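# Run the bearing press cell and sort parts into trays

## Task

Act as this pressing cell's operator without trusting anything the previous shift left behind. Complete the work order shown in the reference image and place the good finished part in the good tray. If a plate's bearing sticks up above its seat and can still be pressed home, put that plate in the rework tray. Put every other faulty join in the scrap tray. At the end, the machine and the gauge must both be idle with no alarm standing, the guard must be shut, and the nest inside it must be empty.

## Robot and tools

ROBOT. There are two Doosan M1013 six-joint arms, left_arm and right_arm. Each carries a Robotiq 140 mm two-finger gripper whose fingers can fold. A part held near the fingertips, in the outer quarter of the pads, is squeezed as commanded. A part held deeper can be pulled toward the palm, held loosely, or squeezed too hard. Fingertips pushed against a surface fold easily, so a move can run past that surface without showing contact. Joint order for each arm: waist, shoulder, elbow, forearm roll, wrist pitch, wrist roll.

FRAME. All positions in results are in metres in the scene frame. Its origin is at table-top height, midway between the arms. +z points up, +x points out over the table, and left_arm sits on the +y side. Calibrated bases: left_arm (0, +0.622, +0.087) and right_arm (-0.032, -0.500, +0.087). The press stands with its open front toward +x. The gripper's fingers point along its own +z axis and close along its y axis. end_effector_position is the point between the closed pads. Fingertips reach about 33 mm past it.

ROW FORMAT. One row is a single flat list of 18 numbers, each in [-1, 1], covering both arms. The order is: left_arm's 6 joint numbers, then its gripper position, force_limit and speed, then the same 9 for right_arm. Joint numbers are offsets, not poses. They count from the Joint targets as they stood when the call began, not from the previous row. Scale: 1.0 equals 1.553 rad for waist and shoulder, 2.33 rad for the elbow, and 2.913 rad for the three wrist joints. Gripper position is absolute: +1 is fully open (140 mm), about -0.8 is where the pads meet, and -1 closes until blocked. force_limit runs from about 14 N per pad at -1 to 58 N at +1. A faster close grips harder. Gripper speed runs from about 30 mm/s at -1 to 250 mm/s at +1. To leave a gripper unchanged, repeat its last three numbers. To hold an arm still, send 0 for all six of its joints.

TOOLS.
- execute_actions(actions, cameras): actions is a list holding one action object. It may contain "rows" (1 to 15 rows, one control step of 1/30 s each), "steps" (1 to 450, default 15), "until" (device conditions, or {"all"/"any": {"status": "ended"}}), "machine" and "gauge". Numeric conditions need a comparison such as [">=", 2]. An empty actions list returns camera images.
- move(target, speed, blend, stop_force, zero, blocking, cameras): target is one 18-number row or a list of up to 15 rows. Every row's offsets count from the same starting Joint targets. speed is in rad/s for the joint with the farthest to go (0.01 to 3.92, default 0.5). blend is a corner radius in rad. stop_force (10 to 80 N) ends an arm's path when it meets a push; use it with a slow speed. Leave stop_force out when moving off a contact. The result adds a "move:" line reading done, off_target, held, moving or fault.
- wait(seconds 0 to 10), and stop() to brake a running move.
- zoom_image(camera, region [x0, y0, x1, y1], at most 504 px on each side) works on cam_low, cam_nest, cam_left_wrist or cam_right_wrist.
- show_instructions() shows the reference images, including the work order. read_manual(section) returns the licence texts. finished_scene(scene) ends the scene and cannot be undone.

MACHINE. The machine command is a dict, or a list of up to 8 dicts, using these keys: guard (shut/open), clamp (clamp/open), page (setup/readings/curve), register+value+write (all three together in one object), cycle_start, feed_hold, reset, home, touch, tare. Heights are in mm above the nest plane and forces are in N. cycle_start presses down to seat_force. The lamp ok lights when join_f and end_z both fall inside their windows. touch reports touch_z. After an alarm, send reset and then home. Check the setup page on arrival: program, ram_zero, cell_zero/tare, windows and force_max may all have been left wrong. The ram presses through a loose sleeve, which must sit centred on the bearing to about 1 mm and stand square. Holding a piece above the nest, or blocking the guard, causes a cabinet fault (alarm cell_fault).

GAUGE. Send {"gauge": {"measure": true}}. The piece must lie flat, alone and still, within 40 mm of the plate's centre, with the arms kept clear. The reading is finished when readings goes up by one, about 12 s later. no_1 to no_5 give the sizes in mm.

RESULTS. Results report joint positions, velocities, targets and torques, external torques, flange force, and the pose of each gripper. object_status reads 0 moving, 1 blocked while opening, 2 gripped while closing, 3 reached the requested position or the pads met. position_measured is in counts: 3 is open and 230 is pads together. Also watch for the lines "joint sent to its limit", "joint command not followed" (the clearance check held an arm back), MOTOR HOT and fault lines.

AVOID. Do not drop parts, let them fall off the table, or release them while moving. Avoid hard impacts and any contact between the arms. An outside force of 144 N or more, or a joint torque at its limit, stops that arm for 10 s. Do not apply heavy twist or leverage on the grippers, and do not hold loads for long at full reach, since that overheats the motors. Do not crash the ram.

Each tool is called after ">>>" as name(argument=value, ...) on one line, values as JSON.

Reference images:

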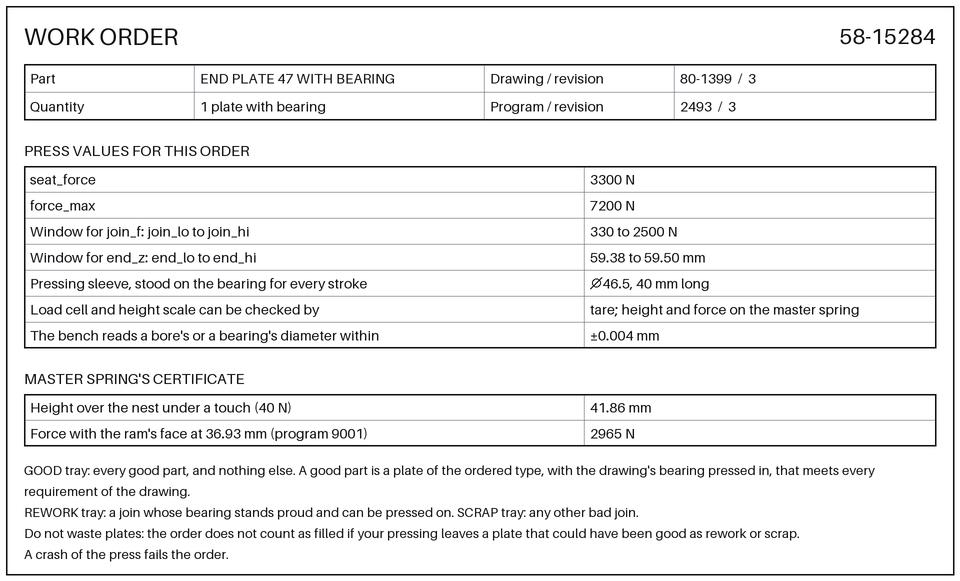

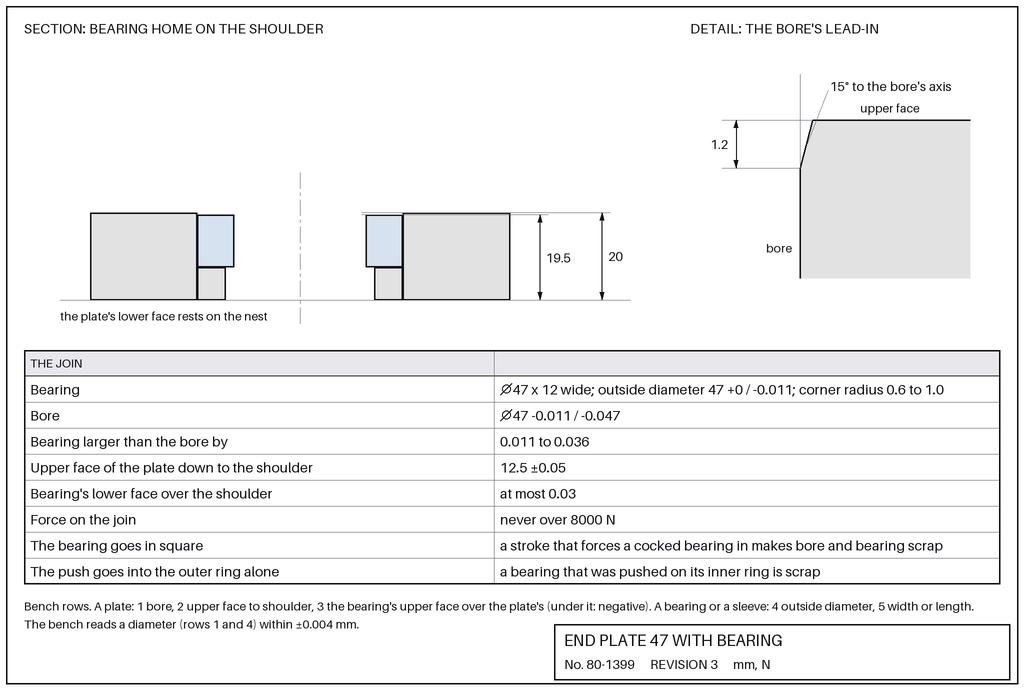

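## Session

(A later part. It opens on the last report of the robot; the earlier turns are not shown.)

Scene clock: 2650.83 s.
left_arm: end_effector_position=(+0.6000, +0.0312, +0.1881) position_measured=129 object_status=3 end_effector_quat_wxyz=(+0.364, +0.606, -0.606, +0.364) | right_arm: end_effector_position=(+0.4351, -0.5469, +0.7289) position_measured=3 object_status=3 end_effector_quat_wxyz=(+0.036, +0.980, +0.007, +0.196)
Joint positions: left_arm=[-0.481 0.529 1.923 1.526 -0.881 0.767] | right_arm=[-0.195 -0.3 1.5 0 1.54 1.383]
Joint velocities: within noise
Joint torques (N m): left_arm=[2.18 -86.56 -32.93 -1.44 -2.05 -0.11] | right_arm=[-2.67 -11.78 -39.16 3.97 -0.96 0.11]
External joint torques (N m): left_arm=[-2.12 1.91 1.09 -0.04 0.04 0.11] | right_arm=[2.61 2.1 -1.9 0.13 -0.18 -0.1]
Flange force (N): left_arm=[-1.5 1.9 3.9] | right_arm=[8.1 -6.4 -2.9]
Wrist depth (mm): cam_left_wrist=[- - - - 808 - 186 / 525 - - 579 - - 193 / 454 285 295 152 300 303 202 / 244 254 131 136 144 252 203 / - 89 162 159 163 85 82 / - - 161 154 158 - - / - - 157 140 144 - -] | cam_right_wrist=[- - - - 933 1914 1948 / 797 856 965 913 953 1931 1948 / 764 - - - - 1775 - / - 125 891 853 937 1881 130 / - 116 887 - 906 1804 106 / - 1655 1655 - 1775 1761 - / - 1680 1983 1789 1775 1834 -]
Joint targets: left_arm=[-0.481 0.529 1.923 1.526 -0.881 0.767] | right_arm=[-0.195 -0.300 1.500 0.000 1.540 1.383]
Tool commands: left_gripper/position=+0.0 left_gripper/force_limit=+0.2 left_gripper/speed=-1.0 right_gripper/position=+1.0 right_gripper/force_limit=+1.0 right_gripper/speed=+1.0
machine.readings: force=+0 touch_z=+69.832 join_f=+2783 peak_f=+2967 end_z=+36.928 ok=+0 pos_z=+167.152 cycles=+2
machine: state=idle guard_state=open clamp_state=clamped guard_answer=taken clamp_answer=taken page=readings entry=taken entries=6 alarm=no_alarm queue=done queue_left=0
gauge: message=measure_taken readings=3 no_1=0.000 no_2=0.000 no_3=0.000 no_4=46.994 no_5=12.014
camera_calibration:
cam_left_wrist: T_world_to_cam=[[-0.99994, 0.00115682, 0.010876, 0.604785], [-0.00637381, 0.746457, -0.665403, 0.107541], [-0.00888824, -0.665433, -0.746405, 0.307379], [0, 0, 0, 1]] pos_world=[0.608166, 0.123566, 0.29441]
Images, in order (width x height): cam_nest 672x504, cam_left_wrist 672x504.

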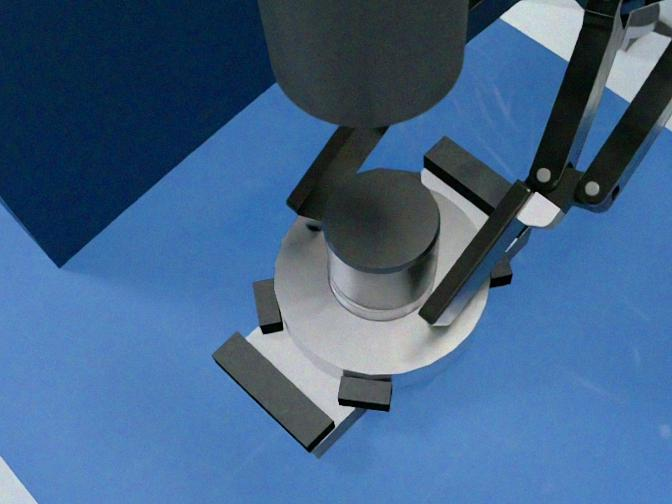

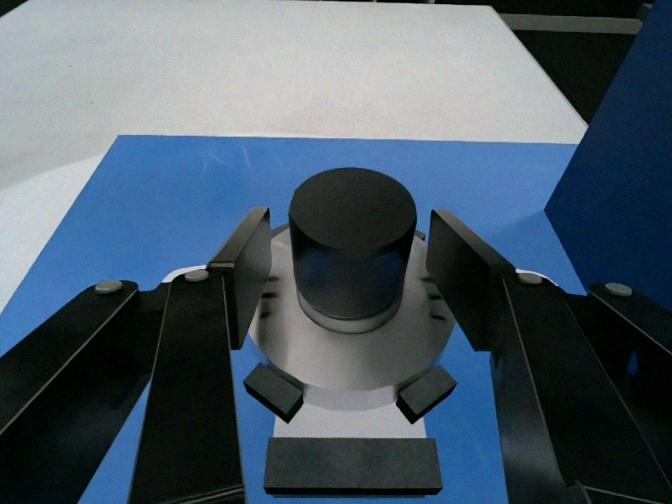

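>>> zoom_image(camera="cam_nest", region=[325, 262, 361, 312])

>>> zoom_image(camera="cam_nest", region=[401, 262, 437, 312])

>>> zoom_image(camera="cam_nest", region=[355, 290, 405, 330])

Scaled by 10.080 from the camera's 672x504 image, which has a finer 960x720 frame.

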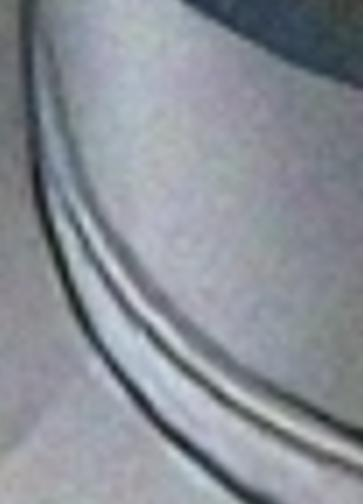

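Scaled by 10.080 from the camera's 672x504 image, which has a finer 960x720 frame.

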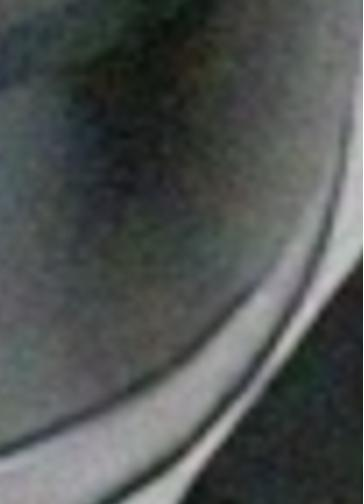

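Scaled by 10.080 from the camera's 672x504 image, which has a finer 960x720 frame.

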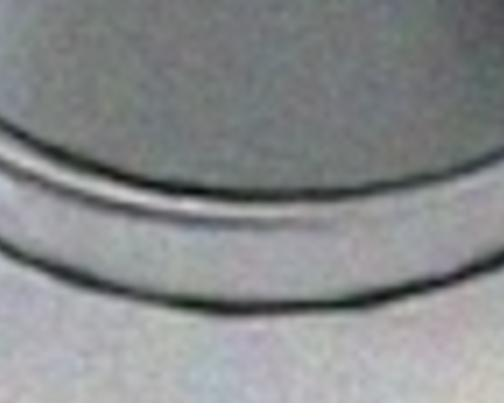

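>>> zoom_image(camera="cam_left_wrist", region=[320, 300, 376, 350])

>>> zoom_image(camera="cam_left_wrist", region=[280, 160, 430, 350])

Scaled by 9.000 from the camera's 672x504 image, which has a finer 960x720 frame.

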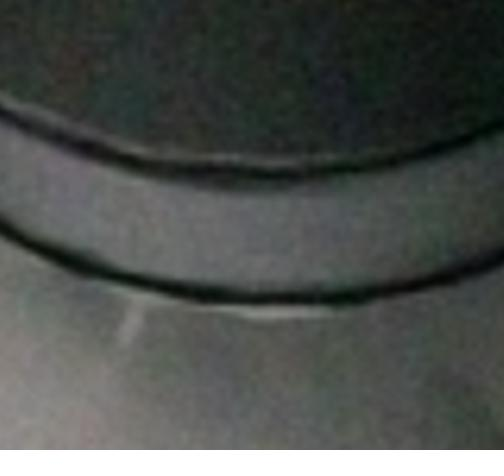

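Scaled by 2.653 from the camera's 672x504 image, which has a finer 960x720 frame.

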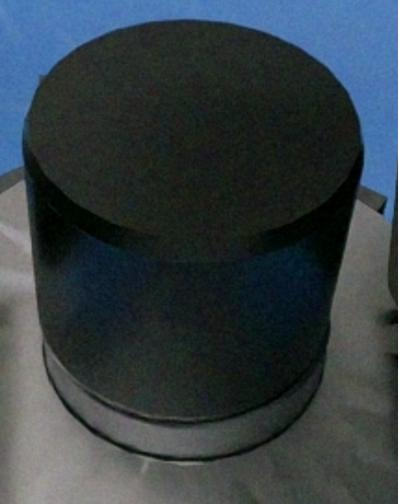

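>>> zoom_image(camera="cam_left_wrist", region=[285, 270, 325, 320])

>>> zoom_image(camera="cam_left_wrist", region=[375, 270, 415, 320])

Scaled by 10.080 from the camera's 672x504 image, which has a finer 960x720 frame.

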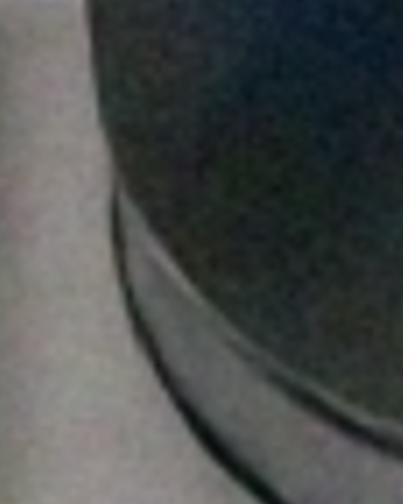

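Scaled by 10.080 from the camera's 672x504 image, which has a finer 960x720 frame.

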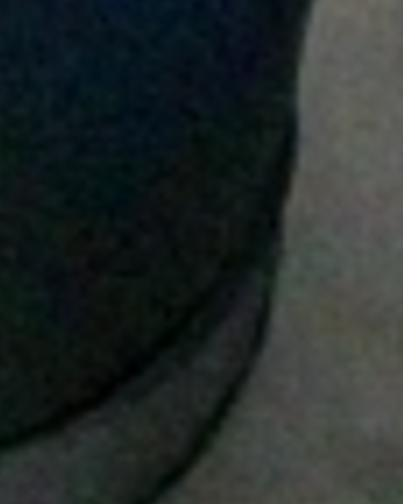

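>>> zoom_image(camera="cam_nest", region=[315, 190, 345, 280])

>>> zoom_image(camera="cam_nest", region=[420, 190, 450, 280])

>>> zoom_image(camera="cam_nest", region=[240, 0, 490, 130])

Scaled by 5.600 from the camera's 672x504 image, which has a finer 960x720 frame.

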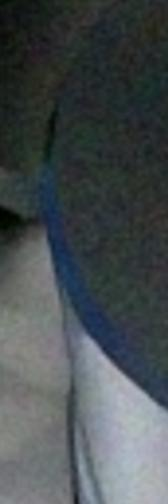

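Scaled by 5.600 from the camera's 672x504 image, which has a finer 960x720 frame.

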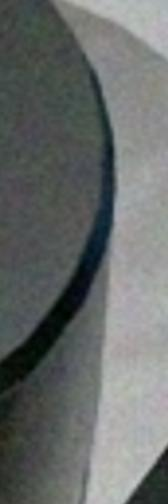

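Scaled by 2.016 from the camera's 672x504 image, which has a finer 960x720 frame.

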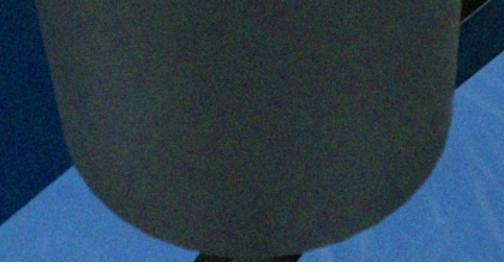

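>>> move(target=[[0.00097,-0.03213,-0.00614,0.01864,0.00027,-0.02849,0.0,0.2,-1,0,0,0,0,0,0,1,1,1],[0.22421,-0.08223,0.04996,0.07624,-0.08888,0.00954,0.0,0.2,-1,0,0,0,0,0,0,1,1,1],[0.09446,0.25325,-0.2085,0.10512,-0.28208,0.01771,0.0,0.2,-1,0,0,0,0,0,0,1,1,1]], speed=[0.15,0.4,0.4], blend=[0.02,0.05,0], cameras=["cam_nest","cam_left_wrist"])

Scene clock: 2670.93 s.
left_arm: end_effector_position=(+0.6435, +0.0725, +0.1888) position_measured=129 object_status=3 end_effector_quat_wxyz=(+0.604, +0.330, -0.660, +0.302) | right_arm: end_effector_position=(+0.4351, -0.5469, +0.7289) position_measured=3 object_status=3 end_effector_quat_wxyz=(+0.036, +0.980, +0.007, +0.196)
Joint positions: left_arm=[-0.334 0.922 1.437 1.833 -1.702 0.818] | right_arm=[-0.195 -0.3 1.5 0 1.54 1.383]
Joint torques (N m): left_arm=[3.05 -117.55 -34.31 -2.87 -2.77 -0.07] | right_arm=[-2.77 -11.61 -39.26 3.96 -0.94 0.09]
External joint torques (N m): left_arm=[-2.95 2.13 2.25 -0.11 0.41 0.06] | right_arm=[2.72 2.09 -1.65 0.14 -0.19 -0.09]
Flange force (N): left_arm=[-2.1 2.4 4.9] | right_arm=[7.7 -6.8 -2.4]
Wrist depth (mm): cam_left_wrist=[- - - - 289 243 202 / 2618 2527 - - 301 251 213 / 2715 3233 - 3665 317 266 220 / 626 - 131 192 145 261 237 / - 89 190 185 189 85 82 / - - 198 181 169 - - / - - 161 162 163 - -] | cam_right_wrist=[840 - - 856 - 1819 2019 / - - - 909 - 1931 1850 / 686 - 887 925 925 1865 1775 / - 146 - - 925 1865 1931 / - 116 860 941 - 1850 106 / - 1680 1720 1747 1706 1881 1834 / - 1655 1747 1747 1720 1804 1775]
Joint targets: left_arm=[-0.334 0.922 1.437 1.833 -1.702 0.818] | right_arm=[-0.195 -0.300 1.500 0.000 1.540 1.383]
machine.readings: force=+0 touch_z=+69.832 join_f=+2783 peak_f=+2967 end_z=+36.928 ok=+0 pos_z=+167.152 cycles=+2
machine: state=idle guard_state=open clamp_state=clamped guard_answer=taken clamp_answer=taken page=readings entry=taken entries=6 alarm=no_alarm queue=done queue_left=0
gauge: message=measure_taken readings=3 no_1=0.000 no_2=0.000 no_3=0.000 no_4=46.994 no_5=12.014
move: done
camera_calibration:
cam_left_wrist: T_world_to_cam=[[-0.797134, 0.603731, 0.00924311, 0.474419], [0.251726, 0.346202, -0.903758, -0.0146672], [-0.548827, -0.718089, -0.427945, 0.626986], [0, 0, 0, 1]] pos_world=[0.725975, 0.168888, 0.250675]
Images, in order (width x height): cam_nest 672x504, cam_left_wrist 672x504.

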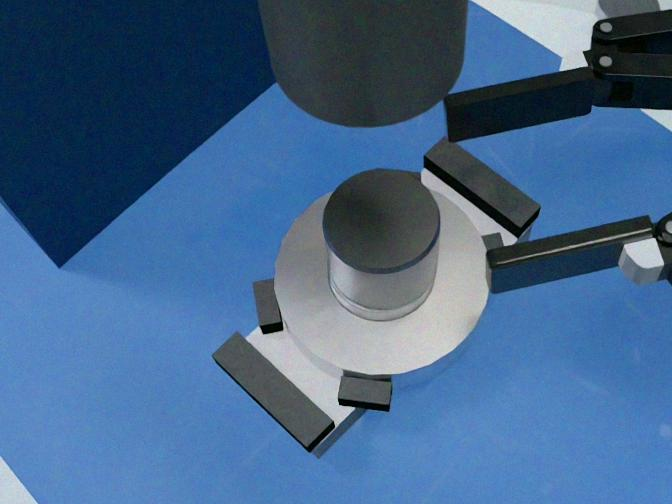

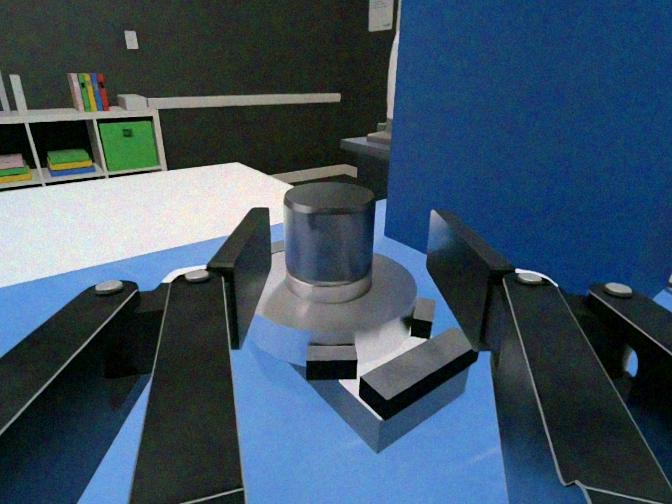

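>>> zoom_image(camera="cam_left_wrist", region=[270, 170, 390, 310])

>>> zoom_image(camera="cam_left_wrist", region=[280, 260, 330, 310])

>>> zoom_image(camera="cam_left_wrist", region=[330, 260, 380, 310])

Scaled by 3.600 from the camera's 672x504 image, which has a finer 960x720 frame.

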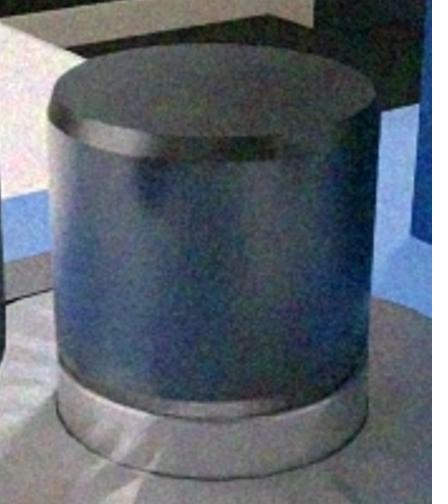

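Scaled by 10.080 from the camera's 672x504 image, which has a finer 960x720 frame.

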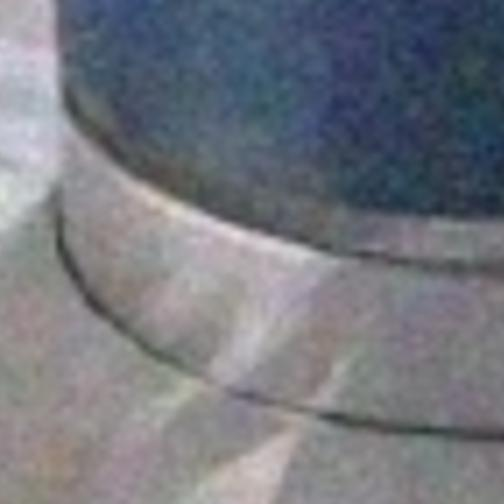

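Scaled by 10.080 from the camera's 672x504 image, which has a finer 960x720 frame.

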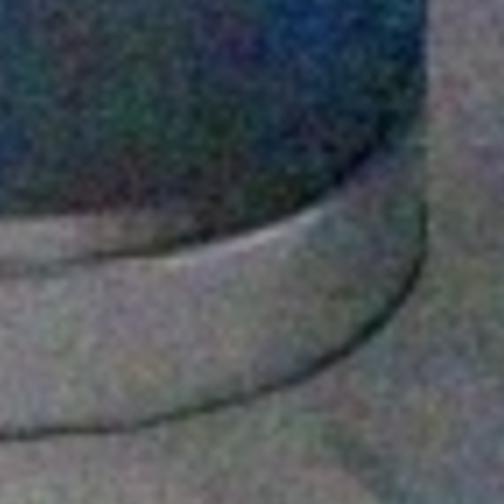

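>>> zoom_image(camera="cam_left_wrist", region=[376, 0, 416, 120])

>>> zoom_image(camera="cam_left_wrist", region=[376, 120, 416, 240])

>>> zoom_image(camera="cam_left_wrist", region=[275, 195, 305, 285])

>>> zoom_image(camera="cam_left_wrist", region=[355, 195, 385, 285])

Scaled by 4.200 from the camera's 672x504 image, which has a finer 960x720 frame.

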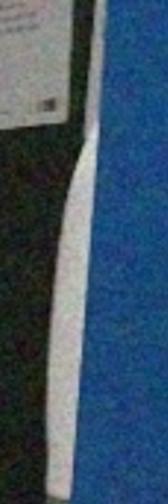

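Scaled by 4.200 from the camera's 672x504 image, which has a finer 960x720 frame.

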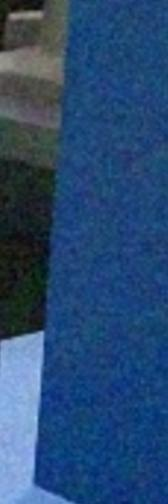

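Scaled by 5.600 from the camera's 672x504 image, which has a finer 960x720 frame.

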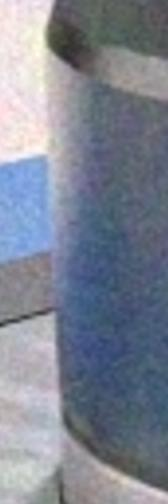

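Scaled by 5.600 from the camera's 672x504 image, which has a finer 960x720 frame.

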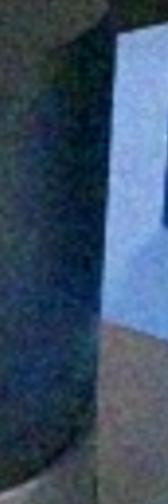

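>>> move(target=[0.03619,0.02318,-0.02073,-0.02925,-0.05754,-0.01044,0.0,0.2,-1,0,0,0,0,0,0,1,1,1], speed=0.2, cameras=["cam_left_wrist"])

Scene clock: 2688.93 s.
left_arm: end_effector_position=(+0.6753, +0.1148, +0.2336) position_measured=129 object_status=3 end_effector_quat_wxyz=(+0.659, +0.302, -0.604, +0.330) | right_arm: end_effector_position=(+0.4351, -0.5469, +0.7289) position_measured=3 object_status=3 end_effector_quat_wxyz=(+0.036, +0.980, +0.007, +0.196)
Joint positions: left_arm=[-0.278 0.958 1.389 1.747 -1.87 0.788] | right_arm=[-0.195 -0.3 1.5 0 1.54 1.383]
Joint torques (N m): left_arm=[1.51 -120.42 -33.19 -2.71 -2.49 -0.12] | right_arm=[-2.63 -11.8 -39.19 3.98 -0.97 0.1]
External joint torques (N m): left_arm=[-1.66 2.66 0.89 0 0.22 0.12] | right_arm=[2.58 2.21 -1.76 0.12 -0.16 -0.1]
Flange force (N): left_arm=[-3.3 -1.1 1.4] | right_arm=[8.0 -6.4 -2.6]
Wrist depth (mm): cam_left_wrist=[- 3054 3727 211 362 280 250 / - - - 219 360 290 262 / 2364 3187 3605 - 370 296 285 / 2856 3282 131 1047 145 279 295 / - 89 285 263 351 85 82 / - - 269 241 243 - - / - - 220 218 223 - -] | cam_right_wrist=[- - - - - 2019 1983 / - - - - - 1850 1804 / 744 800 - 917 933 1914 1983 / - 125 970 929 - 1850 130 / - 116 909 945 1005 1850 106 / - 1539 1720 1865 1865 1819 1819 / - 1655 1733 1819 1775 1789 1850]
Joint targets: left_arm=[-0.278 0.958 1.389 1.747 -1.870 0.788] | right_arm=[-0.195 -0.300 1.500 0.000 1.540 1.383]
machine.readings: force=+0 touch_z=+69.832 join_f=+2783 peak_f=+2967 end_z=+36.928 ok=+0 pos_z=+167.152 cycles=+2
machine: state=idle guard_state=open clamp_state=clamped guard_answer=taken clamp_answer=taken page=readings entry=taken entries=6 alarm=no_alarm queue=done queue_left=0
gauge: message=measure_taken readings=3 no_1=0.000 no_2=0.000 no_3=0.000 no_4=46.994 no_5=12.014
move: done
camera_calibration:
cam_left_wrist: T_world_to_cam=[[-0.796085, 0.605123, 0.00866942, 0.473038], [0.153286, 0.215475, -0.964403, 0.0988005], [-0.585451, -0.766418, -0.264293, 0.686025], [0, 0, 0, 1]] pos_world=[0.763067, 0.218246, 0.272494]
Images, in order (width x height): cam_left_wrist 672x504.

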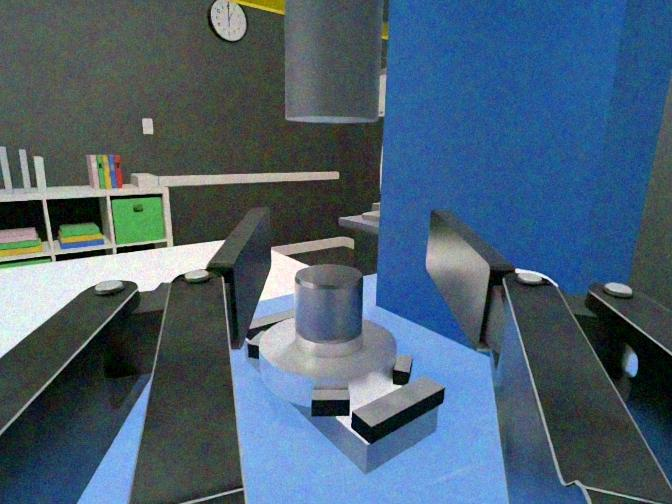

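>>> zoom_image(camera="cam_left_wrist", region=[270, 60, 400, 140])

>>> zoom_image(camera="cam_left_wrist", region=[285, 258, 375, 368])

>>> zoom_image(camera="cam_left_wrist", region=[290, 310, 370, 360])

Scaled by 3.877 from the camera's 672x504 image, which has a finer 960x720 frame.

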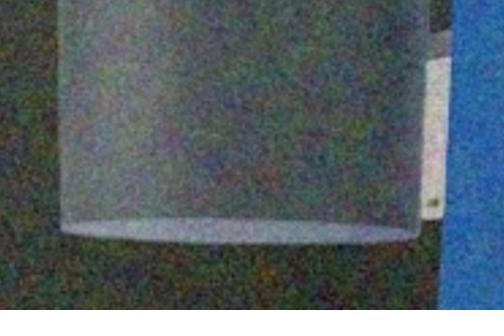

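Scaled by 4.582 from the camera's 672x504 image, which has a finer 960x720 frame.

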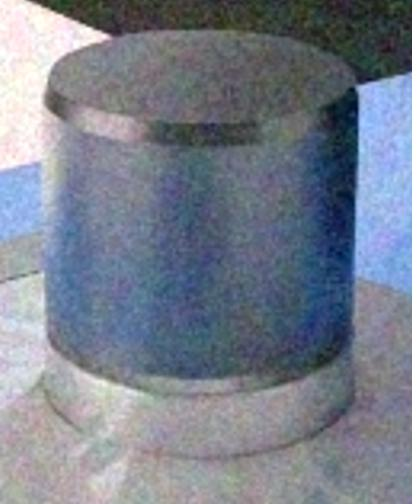

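Scaled by 6.300 from the camera's 672x504 image, which has a finer 960x720 frame.

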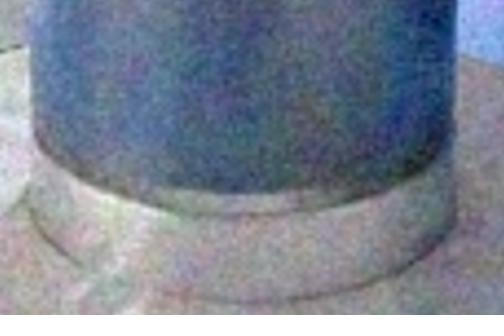

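>>> move(target=[[0.09356,-0.35866,0.27918,0.00038,0.25074,0.00227,0.0,0.2,-1,0.15963,0.86046,-0.18356,0.37882,0.18579,-0.7125,1,1,1],[0.09356,-0.35866,0.27918,0.00038,0.25074,0.00227,0.0,0.2,-1,0.21069,0.85222,-0.11086,0.42345,0.18393,-0.73419,1,1,1]], speed=[0.6,0.25], blend=[0.03,0], cameras=["cam_right_wrist","cam_nest"])

Scene clock: 2717.30 s.
left_arm: end_effector_position=(+0.6227, +0.2209, +0.2515) position_measured=129 object_status=3 end_effector_quat_wxyz=(+0.433, +0.551, -0.604, +0.379) | right_arm: end_effector_position=(+0.7223, -0.2215, +0.3688) position_measured=3 object_status=3 end_effector_quat_wxyz=(-0.508, +0.519, +0.677, +0.118)
Joint positions: left_arm=[-0.157 0.497 1.928 1.748 -1.265 0.794] | right_arm=[-0.005 0.731 1.17 0.851 1.957 -0.218]
Joint torques (N m): left_arm=[2.05 -82.86 -32.58 -2.41 -2.36 -0.1] | right_arm=[39.2 -113.09 -38.37 4.42 1.63 0.08]
External joint torques (N m): left_arm=[-2.02 1.74 1.16 -0.12 0.14 0.1] | right_arm=[-39.16 2.71 -1.68 0.18 -0.15 -0.1]
External joint torques when the fault began: right_arm=[-36.33 -28.09 -0.96 0.87 -0.54 -0.03]
Flange force (N): left_arm=[-1.7 0.8 4.1] | right_arm=[-23.5 -9.4 -33.6]
Flange force when the fault began (N): right_arm=[-12.2 -58.9 -10.6]
Wrist depth (mm): cam_left_wrist=[- 3998 3187 3054 - 301 215 / - 936 - - 909 305 236 / 662 - 490 347 466 311 269 / 500 464 139 334 145 300 309 / - 89 290 308 288 85 82 / - - - 267 267 - - / - - 275 298 307 - -] | cam_right_wrist=[- - - 306 974 456 631 / 282 212 163 145 122 108 - / 2717 2786 - - 508 527 581 / 684 2446 - 538 459 429 - / - 125 578 - 418 391 106 / - 1747 - - - 347 404 / - - 524 483 473 390 383]
Joint targets: left_arm=[-0.157 0.497 1.928 1.748 -1.265 0.794] | right_arm=[-0.005 0.731 1.170 0.851 1.957 -0.218]
Tool commands: left_gripper/position=+0.0 left_gripper/force_limit=+0.2 left_gripper/speed=-1.0 right_gripper/position=+1.0 right_gripper/force_limit=+1.0 right_gripper/speed=+1.0
FORCE FAULT: contact force on the right arm reached its limit, and that arm stopped. The contact can be on any part of that arm, not only on its tool. That arm's remaining commands of this call were not run. That arm is still stopped at the end of this call. While its stop runs, that arm takes no new command, but its gripper still runs the gripper command that each later call begins with.
machine.readings: force=+0 touch_z=+69.832 join_f=+2783 peak_f=+2967 end_z=+36.928 ok=+0 pos_z=+167.152 cycles=+2
machine: state=idle guard_state=open clamp_state=clamped guard_answer=taken clamp_answer=taken page=readings entry=taken entries=6 alarm=no_alarm queue=done queue_left=0
gauge: message=measure_taken readings=3 no_1=0.000 no_2=0.000 no_3=0.000 no_4=46.994 no_5=12.014
move: fault (right_arm), off_target (left_arm; braked at the fault stop of right_arm); path passed 0 of 2 targets; left_arm: the wrist pitch is farthest, 0.125 rad from its target; right_arm: the wrist roll is farthest, 0.537 rad from its target
camera_calibration:
cam_right_wrist: T_world_to_cam=[[0.825061, 0.422311, -0.375404, -0.353841], [0.123474, -0.783074, -0.609549, -0.0359788], [-0.551388, 0.456562, -0.698228, 0.898272], [0, 0, 0, 1]] pos_world=[0.791679, -0.288861, 0.472435]
Images, in order (width x height): cam_nest 672x504, cam_right_wrist 672x504.

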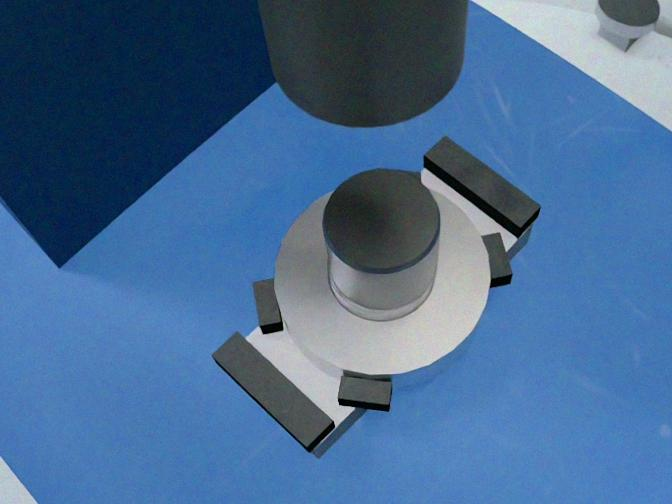

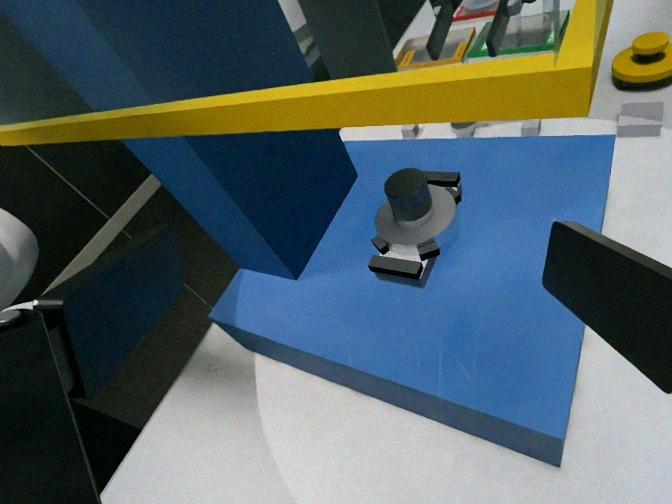

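>>> wait(seconds=6)

>>> move(target=[0,0,0,0,0,0,0.0,0.2,-1,-0.02711,-0.1463,0.0312,-0.0644,-0.03158,0.12111,1,1,1], speed=0.15, cameras=["cam_right_wrist","cam_low"])

Scene clock: 2740.27 s.
left_arm: end_effector_position=(+0.6227, +0.2209, +0.2515) position_measured=129 object_status=3 end_effector_quat_wxyz=(+0.433, +0.551, -0.604, +0.379) | right_arm: end_effector_position=(+0.7223, -0.2215, +0.3688) position_measured=3 object_status=3 end_effector_quat_wxyz=(-0.508, +0.519, +0.677, +0.118)
Joint positions: left_arm=[-0.157 0.497 1.928 1.748 -1.265 0.794] | right_arm=[-0.005 0.731 1.17 0.851 1.957 -0.218]
Joint torques (N m): left_arm=[1.97 -83.09 -32.48 -2.52 -2.31 -0.05] | right_arm=[38.95 -112.89 -38.46 4.48 1.61 0.08]
External joint torques (N m): left_arm=[-1.9 1.92 1.03 0 0.09 0.05] | right_arm=[-38.93 2.52 -1.6 0.12 -0.13 -0.1]
Flange force (N): left_arm=[-1.8 0.2 3.8] | right_arm=[-23.4 -9.8 -33.2]
Wrist depth (mm): cam_left_wrist=[- 2290 2932 3012 - 301 216 / 833 876 - 1042 - 304 237 / 721 466 447 352 461 308 265 / 511 469 140 336 164 309 308 / - 89 291 308 290 85 82 / - - 267 261 263 - - / - - 285 296 298 - -] | cam_right_wrist=[302 - 434 305 1000 457 645 / 274 204 168 143 122 110 - / - - - - 487 - 563 / - 2589 - 542 451 147 123 / - 1914 - 476 426 390 106 / - 1865 - 493 - 349 408 / - - - 490 430 392 382]
Joint targets: left_arm=[-0.157 0.497 1.928 1.748 -1.265 0.794] | right_arm=[-0.005 0.731 1.170 0.851 1.957 -0.218]
Tool commands: left_gripper/position=+0.0 left_gripper/force_limit=+0.2 left_gripper/speed=-1.0 right_gripper/position=+1.0 right_gripper/force_limit=+1.0 right_gripper/speed=+1.0
FORCE FAULT, CONTINUED: the right arm's stop, for the force fault that an earlier result reported, is over. That arm's target is now where it stood when the stop ended, not its last command. That arm accepts commands again.
machine.readings: force=+0 touch_z=+69.832 join_f=+2783 peak_f=+2967 end_z=+36.928 ok=+0 pos_z=+167.152 cycles=+2
machine: state=idle guard_state=open clamp_state=clamped guard_answer=taken clamp_answer=taken page=readings entry=taken entries=6 alarm=no_alarm queue=done queue_left=0
gauge: message=measure_taken readings=3 no_1=0.000 no_2=0.000 no_3=0.000 no_4=46.994 no_5=12.014
wait: 6.00 s; at rest from the start

Scene clock: 2743.00 s.
left_arm: end_effector_position=(+0.6227, +0.2209, +0.2515) position_measured=129 object_status=3 end_effector_quat_wxyz=(+0.433, +0.551, -0.604, +0.379) | right_arm: end_effector_position=(+0.6850, -0.2879, +0.4552) position_measured=3 object_status=3 end_effector_quat_wxyz=(-0.389, +0.687, +0.611, +0.053)
Joint positions: left_arm=[-0.157 0.497 1.928 1.748 -1.265 0.794] | right_arm=[-0.047 0.504 1.243 0.663 1.865 0.134]
Joint torques (N m): left_arm=[1.86 -82.62 -32.28 -2.45 -2.28 -0.14] | right_arm=[-2.51 -91.2 -39.66 4.96 1.17 -0.08]
External joint torques (N m): left_arm=[-1.83 1.69 0.84 -0.07 0.07 0.14] | right_arm=[2.51 -0.9 -1.78 0.09 -0.11 0.05]
Flange force (N): left_arm=[-1.7 0.1 3.7] | right_arm=[4.7 1.7 -1.2]
Wrist depth (mm): cam_left_wrist=[- 3187 3490 2932 2932 302 215 / - - - 1057 924 306 236 / - - 467 352 457 309 268 / - 382 139 336 165 302 308 / - 89 293 325 289 85 82 / - - 257 260 265 - - / - - 287 303 306 - -] | cam_right_wrist=[- - 487 390 792 183 546 / - - 392 237 506 504 560 / 3057 2501 503 - 536 - 525 / 2717 146 2057 - - - 131 / - 145 2116 - 587 525 106 / - 2935 1931 - 554 - - / - - - 629 - 476 -]
Joint targets: left_arm=[-0.157 0.497 1.928 1.748 -1.265 0.794] | right_arm=[-0.047 0.504 1.243 0.663 1.865 0.134]
machine.readings: force=+0 touch_z=+69.832 join_f=+2783 peak_f=+2967 end_z=+36.928 ok=+0 pos_z=+167.152 cycles=+2
machine: state=idle guard_state=open clamp_state=clamped guard_answer=taken clamp_answer=taken page=readings entry=taken entries=6 alarm=no_alarm queue=done queue_left=0
gauge: message=measure_taken readings=3 no_1=0.000 no_2=0.000 no_3=0.000 no_4=46.994 no_5=12.014
move: done
camera_calibration:
cam_right_wrist: T_world_to_cam=[[0.880564, 0.036311, -0.472535, -0.367535], [-0.11252, -0.952534, -0.282876, -0.0665249], [-0.460377, 0.30226, -0.834681, 0.923684], [0, 0, 0, 1]] pos_world=[0.741396, -0.329214, 0.57849]
Images, in order (width x height): cam_low 672x504, cam_right_wrist 672x504.

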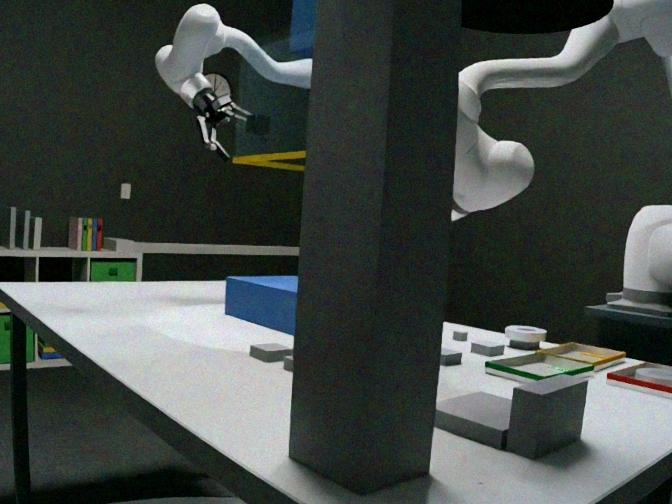

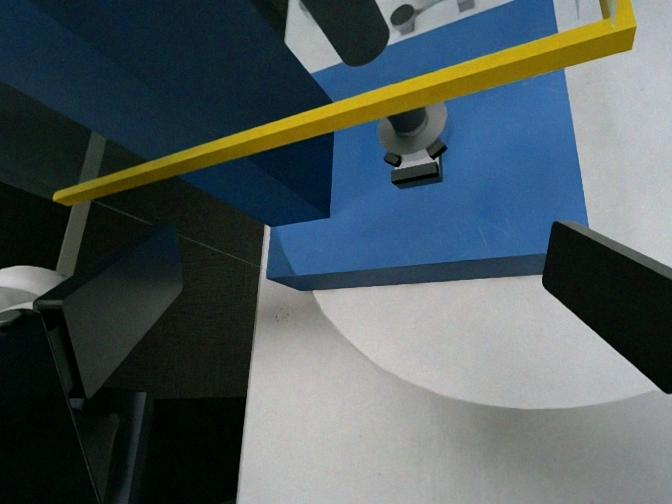

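>>> move(target=[-0.07386,0.12518,0.04828,-0.16777,-0.09193,0.13265,0.0,0.2,-1,-0.0953,-0.51771,0.1103,-0.2276,-0.11157,0.42877,1,1,1], speed=0.4, cameras=["cam_left_wrist"])

Scene clock: 2760.53 s.
left_arm: end_effector_position=(+0.6001, +0.1393, +0.2340) position_measured=129 object_status=3 end_effector_quat_wxyz=(+0.521, +0.478, -0.478, +0.521) | right_arm: end_effector_position=(+0.4349, -0.5467, +0.7291) position_measured=3 object_status=3 end_effector_quat_wxyz=(+0.036, +0.980, +0.007, +0.196)
Joint positions: left_arm=[-0.272 0.691 2.04 1.26 -1.533 1.18] | right_arm=[-0.195 -0.3 1.5 0.001 1.54 1.383]
Joint torques (N m): left_arm=[2 -90.5 -22.37 -0.67 -3.05 -0.15] | right_arm=[-3.16 -9.09 -39.17 4 -0.96 0.28]
External joint torques (N m): left_arm=[-1.99 2.19 0.6 -0.02 0.08 0.15] | right_arm=[3.1 -0.4 -1.79 0.1 -0.18 -0.28]
Flange force (N): left_arm=[-4.0 0.8 2.9] | right_arm=[4.1 -7.8 -2.8]
Wrist depth (mm): cam_left_wrist=[1593 3054 - 211 3605 284 204 / 1731 3383 - 219 5786 286 203 / - 3791 3546 - 3605 284 204 / 1879 - 124 3857 145 265 203 / - 89 345 264 289 85 82 / - - 272 242 259 - - / - - 221 218 223 - -] | cam_right_wrist=[873 909 - - - 1948 2038 / - 821 831 - - 1914 1965 / 726 - 949 - - 1948 1914 / - 125 - - 917 1850 1914 / - 856 739 - 867 1819 106 / - 1720 1693 1655 1775 1865 - / - 1720 1630 778 1693 1789 1834]
Joint targets: left_arm=[-0.272 0.691 2.040 1.260 -1.533 1.180] | right_arm=[-0.195 -0.300 1.500 0.000 1.540 1.383]
machine.readings: force=+0 touch_z=+69.832 join_f=+2783 peak_f=+2967 end_z=+36.928 ok=+0 pos_z=+167.152 cycles=+2
machine: state=idle guard_state=open clamp_state=clamped guard_answer=taken clamp_answer=taken page=readings entry=taken entries=6 alarm=no_alarm queue=done queue_left=0
gauge: message=measure_taken readings=3 no_1=0.000 no_2=0.000 no_3=0.000 no_4=46.994 no_5=12.014
move: done
camera_calibration:
cam_left_wrist: T_world_to_cam=[[-0.999937, 0.00742501, 0.00842768, 0.604088], [-0.00616908, 0.263962, -0.964513, 0.194465], [-0.00938611, -0.964504, -0.2639, 0.342636], [0, 0, 0, 1]] pos_world=[0.608465, 0.274657, 0.272895]
Images, in order (width x height): cam_left_wrist 672x504.

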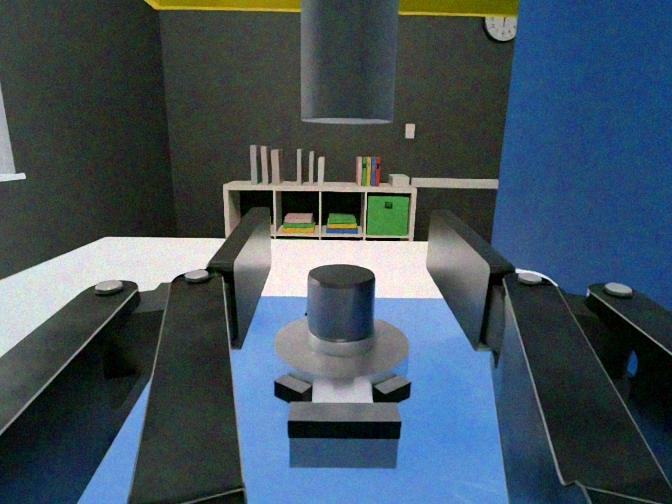

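>>> zoom_image(camera="cam_left_wrist", region=[290, 60, 410, 140])

>>> zoom_image(camera="cam_left_wrist", region=[298, 256, 388, 366])

>>> zoom_image(camera="cam_left_wrist", region=[300, 312, 384, 362])

Scaled by 4.200 from the camera's 672x504 image, which has a finer 960x720 frame.

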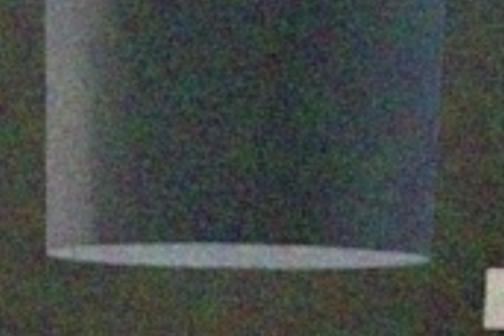

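Scaled by 4.582 from the camera's 672x504 image, which has a finer 960x720 frame.

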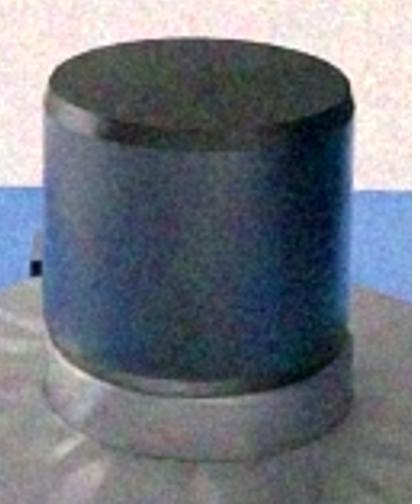

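Scaled by 6.000 from the camera's 672x504 image, which has a finer 960x720 frame.

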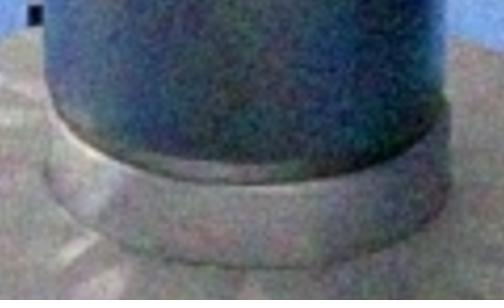

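>>> move(target=[-0.05042,0.22015,-0.32489,0.20381,-0.1139,-0.13502,-1,0.2,-0.5,0,0,0,0,0,0,1,1,1], speed=0.3, cameras=["cam_nest","cam_left_wrist"])

Scene clock: 2781.20 s.
left_arm: end_effector_position=(+0.6535, +0.0681, +0.1784) position_measured=232 object_status=3 end_effector_quat_wxyz=(+0.653, +0.271, -0.653, +0.271) | right_arm: end_effector_position=(+0.4349, -0.5467, +0.7292) position_measured=3 object_status=3 end_effector_quat_wxyz=(+0.036, +0.980, +0.007, +0.196)
Joint positions: left_arm=[-0.35 1.033 1.283 1.853 -1.864 0.787] | right_arm=[-0.195 -0.3 1.5 0 1.54 1.383]
Joint torques (N m): left_arm=[2.19 -125.15 -32.66 -3.11 -2.31 -0.03] | right_arm=[-2.66 -11.78 -39.2 3.95 -0.96 0.1]
External joint torques (N m): left_arm=[-1.95 2.28 -0.21 0.02 0 0.03] | right_arm=[2.6 2.17 -1.84 0.16 -0.18 -0.1]
Flange force (N): left_arm=[-2.7 -3.8 0.5] | right_arm=[8.1 -6.4 -2.8]
Wrist depth (mm): cam_left_wrist=[- - - 3727 293 248 218 / 2748 - - 355 305 256 230 / 2649 3857 - 348 319 270 245 / 733 329 372 126 326 276 279 / 245 284 81 84 91 85 257 / - - - 62 - 69 - / - 59 - - - - -] | cam_right_wrist=[- - 1005 - 949 1948 1965 / - 806 921 917 929 1965 1914 / 729 - 913 - - 1819 1775 / - - - 895 925 1789 2038 / - 116 - - - 1834 106 / - 1720 1747 1761 1789 1804 1865 / - 1680 792 873 1789 1850 -]
Joint targets: left_arm=[-0.350 1.033 1.283 1.853 -1.864 0.787] | right_arm=[-0.195 -0.300 1.500 0.000 1.540 1.383]
machine.readings: force=+0 touch_z=+69.832 join_f=+2783 peak_f=+2967 end_z=+36.928 ok=+0 pos_z=+167.152 cycles=+2
machine: state=idle guard_state=open clamp_state=clamped guard_answer=taken clamp_answer=taken page=readings entry=taken entries=6 alarm=no_alarm queue=done queue_left=0
gauge: message=measure_taken readings=3 no_1=0.000 no_2=0.000 no_3=0.000 no_4=46.994 no_5=12.014
move: done
camera_calibration:
cam_left_wrist: T_world_to_cam=[[-0.703123, 0.711, 0.00988509, 0.41631], [0.239918, 0.2503, -0.937971, -0.0046814], [-0.669371, -0.657137, -0.346574, 0.684959], [0, 0, 0, 1]] pos_world=[0.752332, 0.155287, 0.228882]
Images, in order (width x height): cam_nest 672x504, cam_left_wrist 672x504.

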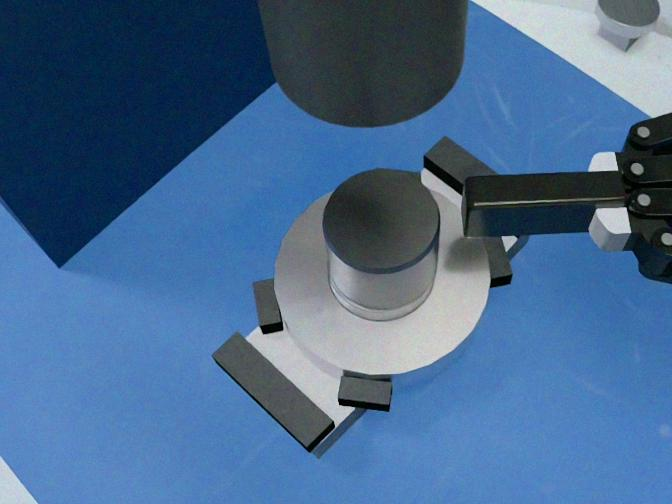

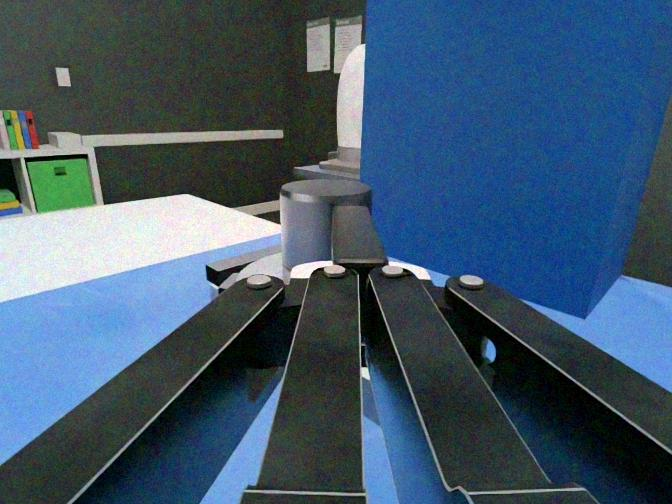

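>>> move(target=[-0.00728,0.00573,-0.00871,-0.00402,0.00168,-0.0047,-1,0.2,-0.5,0,0,0,0,0,0,1,1,1], speed=0.05, cameras=["cam_nest","cam_left_wrist"])

Scene clock: 2798.63 s.
left_arm: end_effector_position=(+0.6564, +0.0554, +0.1784) position_measured=232 object_status=3 end_effector_quat_wxyz=(+0.653, +0.271, -0.653, +0.271) | right_arm: end_effector_position=(+0.4349, -0.5467, +0.7292) position_measured=3 object_status=3 end_effector_quat_wxyz=(+0.036, +0.980, +0.007, +0.196)
Joint positions: left_arm=[-0.362 1.042 1.263 1.842 -1.86 0.773] | right_arm=[-0.195 -0.3 1.5 0 1.54 1.383]
Joint torques (N m): left_arm=[2.67 -125.7 -34.44 -3.11 -2.32 -0.26] | right_arm=[-2.63 -11.75 -39.23 3.99 -0.91 0.16]
External joint torques (N m): left_arm=[-2.49 2.48 1.37 0.01 0.05 0.26] | right_arm=[2.55 2.14 -1.79 0.11 -0.22 -0.16]
Flange force (N): left_arm=[-2.8 0.2 2.9] | right_arm=[7.9 -6.1 -2.6]
Wrist depth (mm): cam_left_wrist=[2783 - - 3546 296 248 218 / 2290 2557 4886 - 302 259 227 / 2893 - - 366 320 272 237 / - - 281 117 323 281 253 / 243 282 81 84 90 85 256 / - - - 62 - 69 - / - 59 - - - - -] | cam_right_wrist=[- 898 - - 957 1897 1983 / - 891 - - 2684 1834 1965 / 694 - - - - 1834 1850 / - 125 - - - 1834 1914 / - 116 - - - 1897 106 / - 1680 1655 1881 1819 1834 1865 / - 1618 783 786 1850 1804 1834]
Joint targets: left_arm=[-0.362 1.042 1.263 1.842 -1.860 0.773] | right_arm=[-0.195 -0.300 1.500 0.000 1.540 1.383]
machine.readings: force=+0 touch_z=+69.832 join_f=+2783 peak_f=+2967 end_z=+36.928 ok=+0 pos_z=+167.152 cycles=+2
machine: state=idle guard_state=open clamp_state=clamped guard_answer=taken clamp_answer=taken page=readings entry=taken entries=6 alarm=no_alarm queue=done queue_left=0
gauge: message=measure_taken readings=3 no_1=0.000 no_2=0.000 no_3=0.000 no_4=46.994 no_5=12.014
move: done
camera_calibration:
cam_left_wrist: T_world_to_cam=[[-0.703137, 0.710988, 0.00972922, 0.427428], [0.239936, 0.250122, -0.938014, -0.00227049], [-0.66935, -0.657218, -0.346462, 0.678489], [0, 0, 0, 1]] pos_world=[0.755232, 0.142587, 0.228782]
Images, in order (width x height): cam_nest 672x504, cam_left_wrist 672x504.

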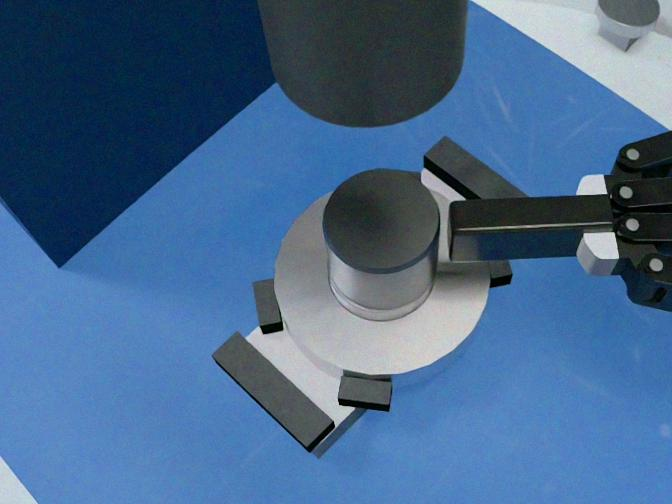

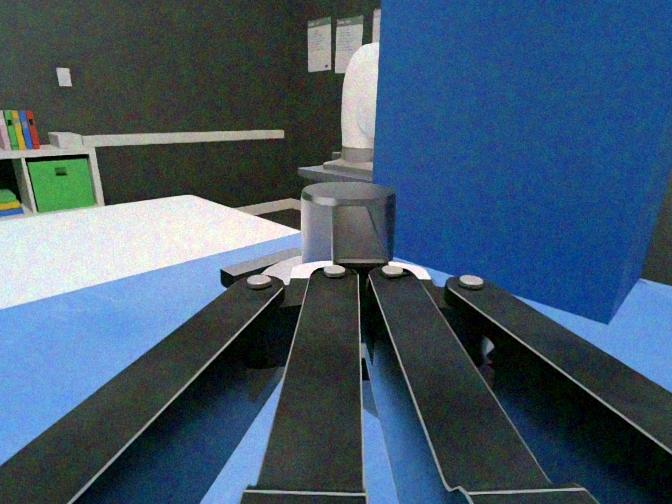

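>>> zoom_image(camera="cam_nest", region=[410, 170, 490, 280])

>>> zoom_image(camera="cam_left_wrist", region=[290, 170, 410, 290])

Scaled by 4.582 from the camera's 672x504 image, which has a finer 960x720 frame.

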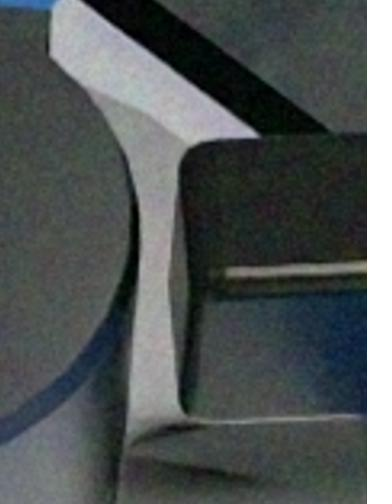

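Scaled by 4.200 from the camera's 672x504 image, which has a finer 960x720 frame.

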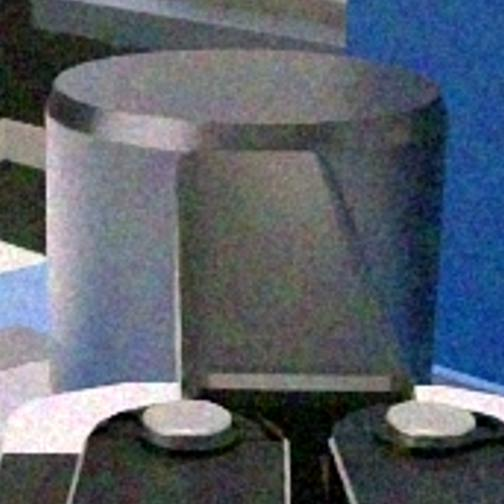

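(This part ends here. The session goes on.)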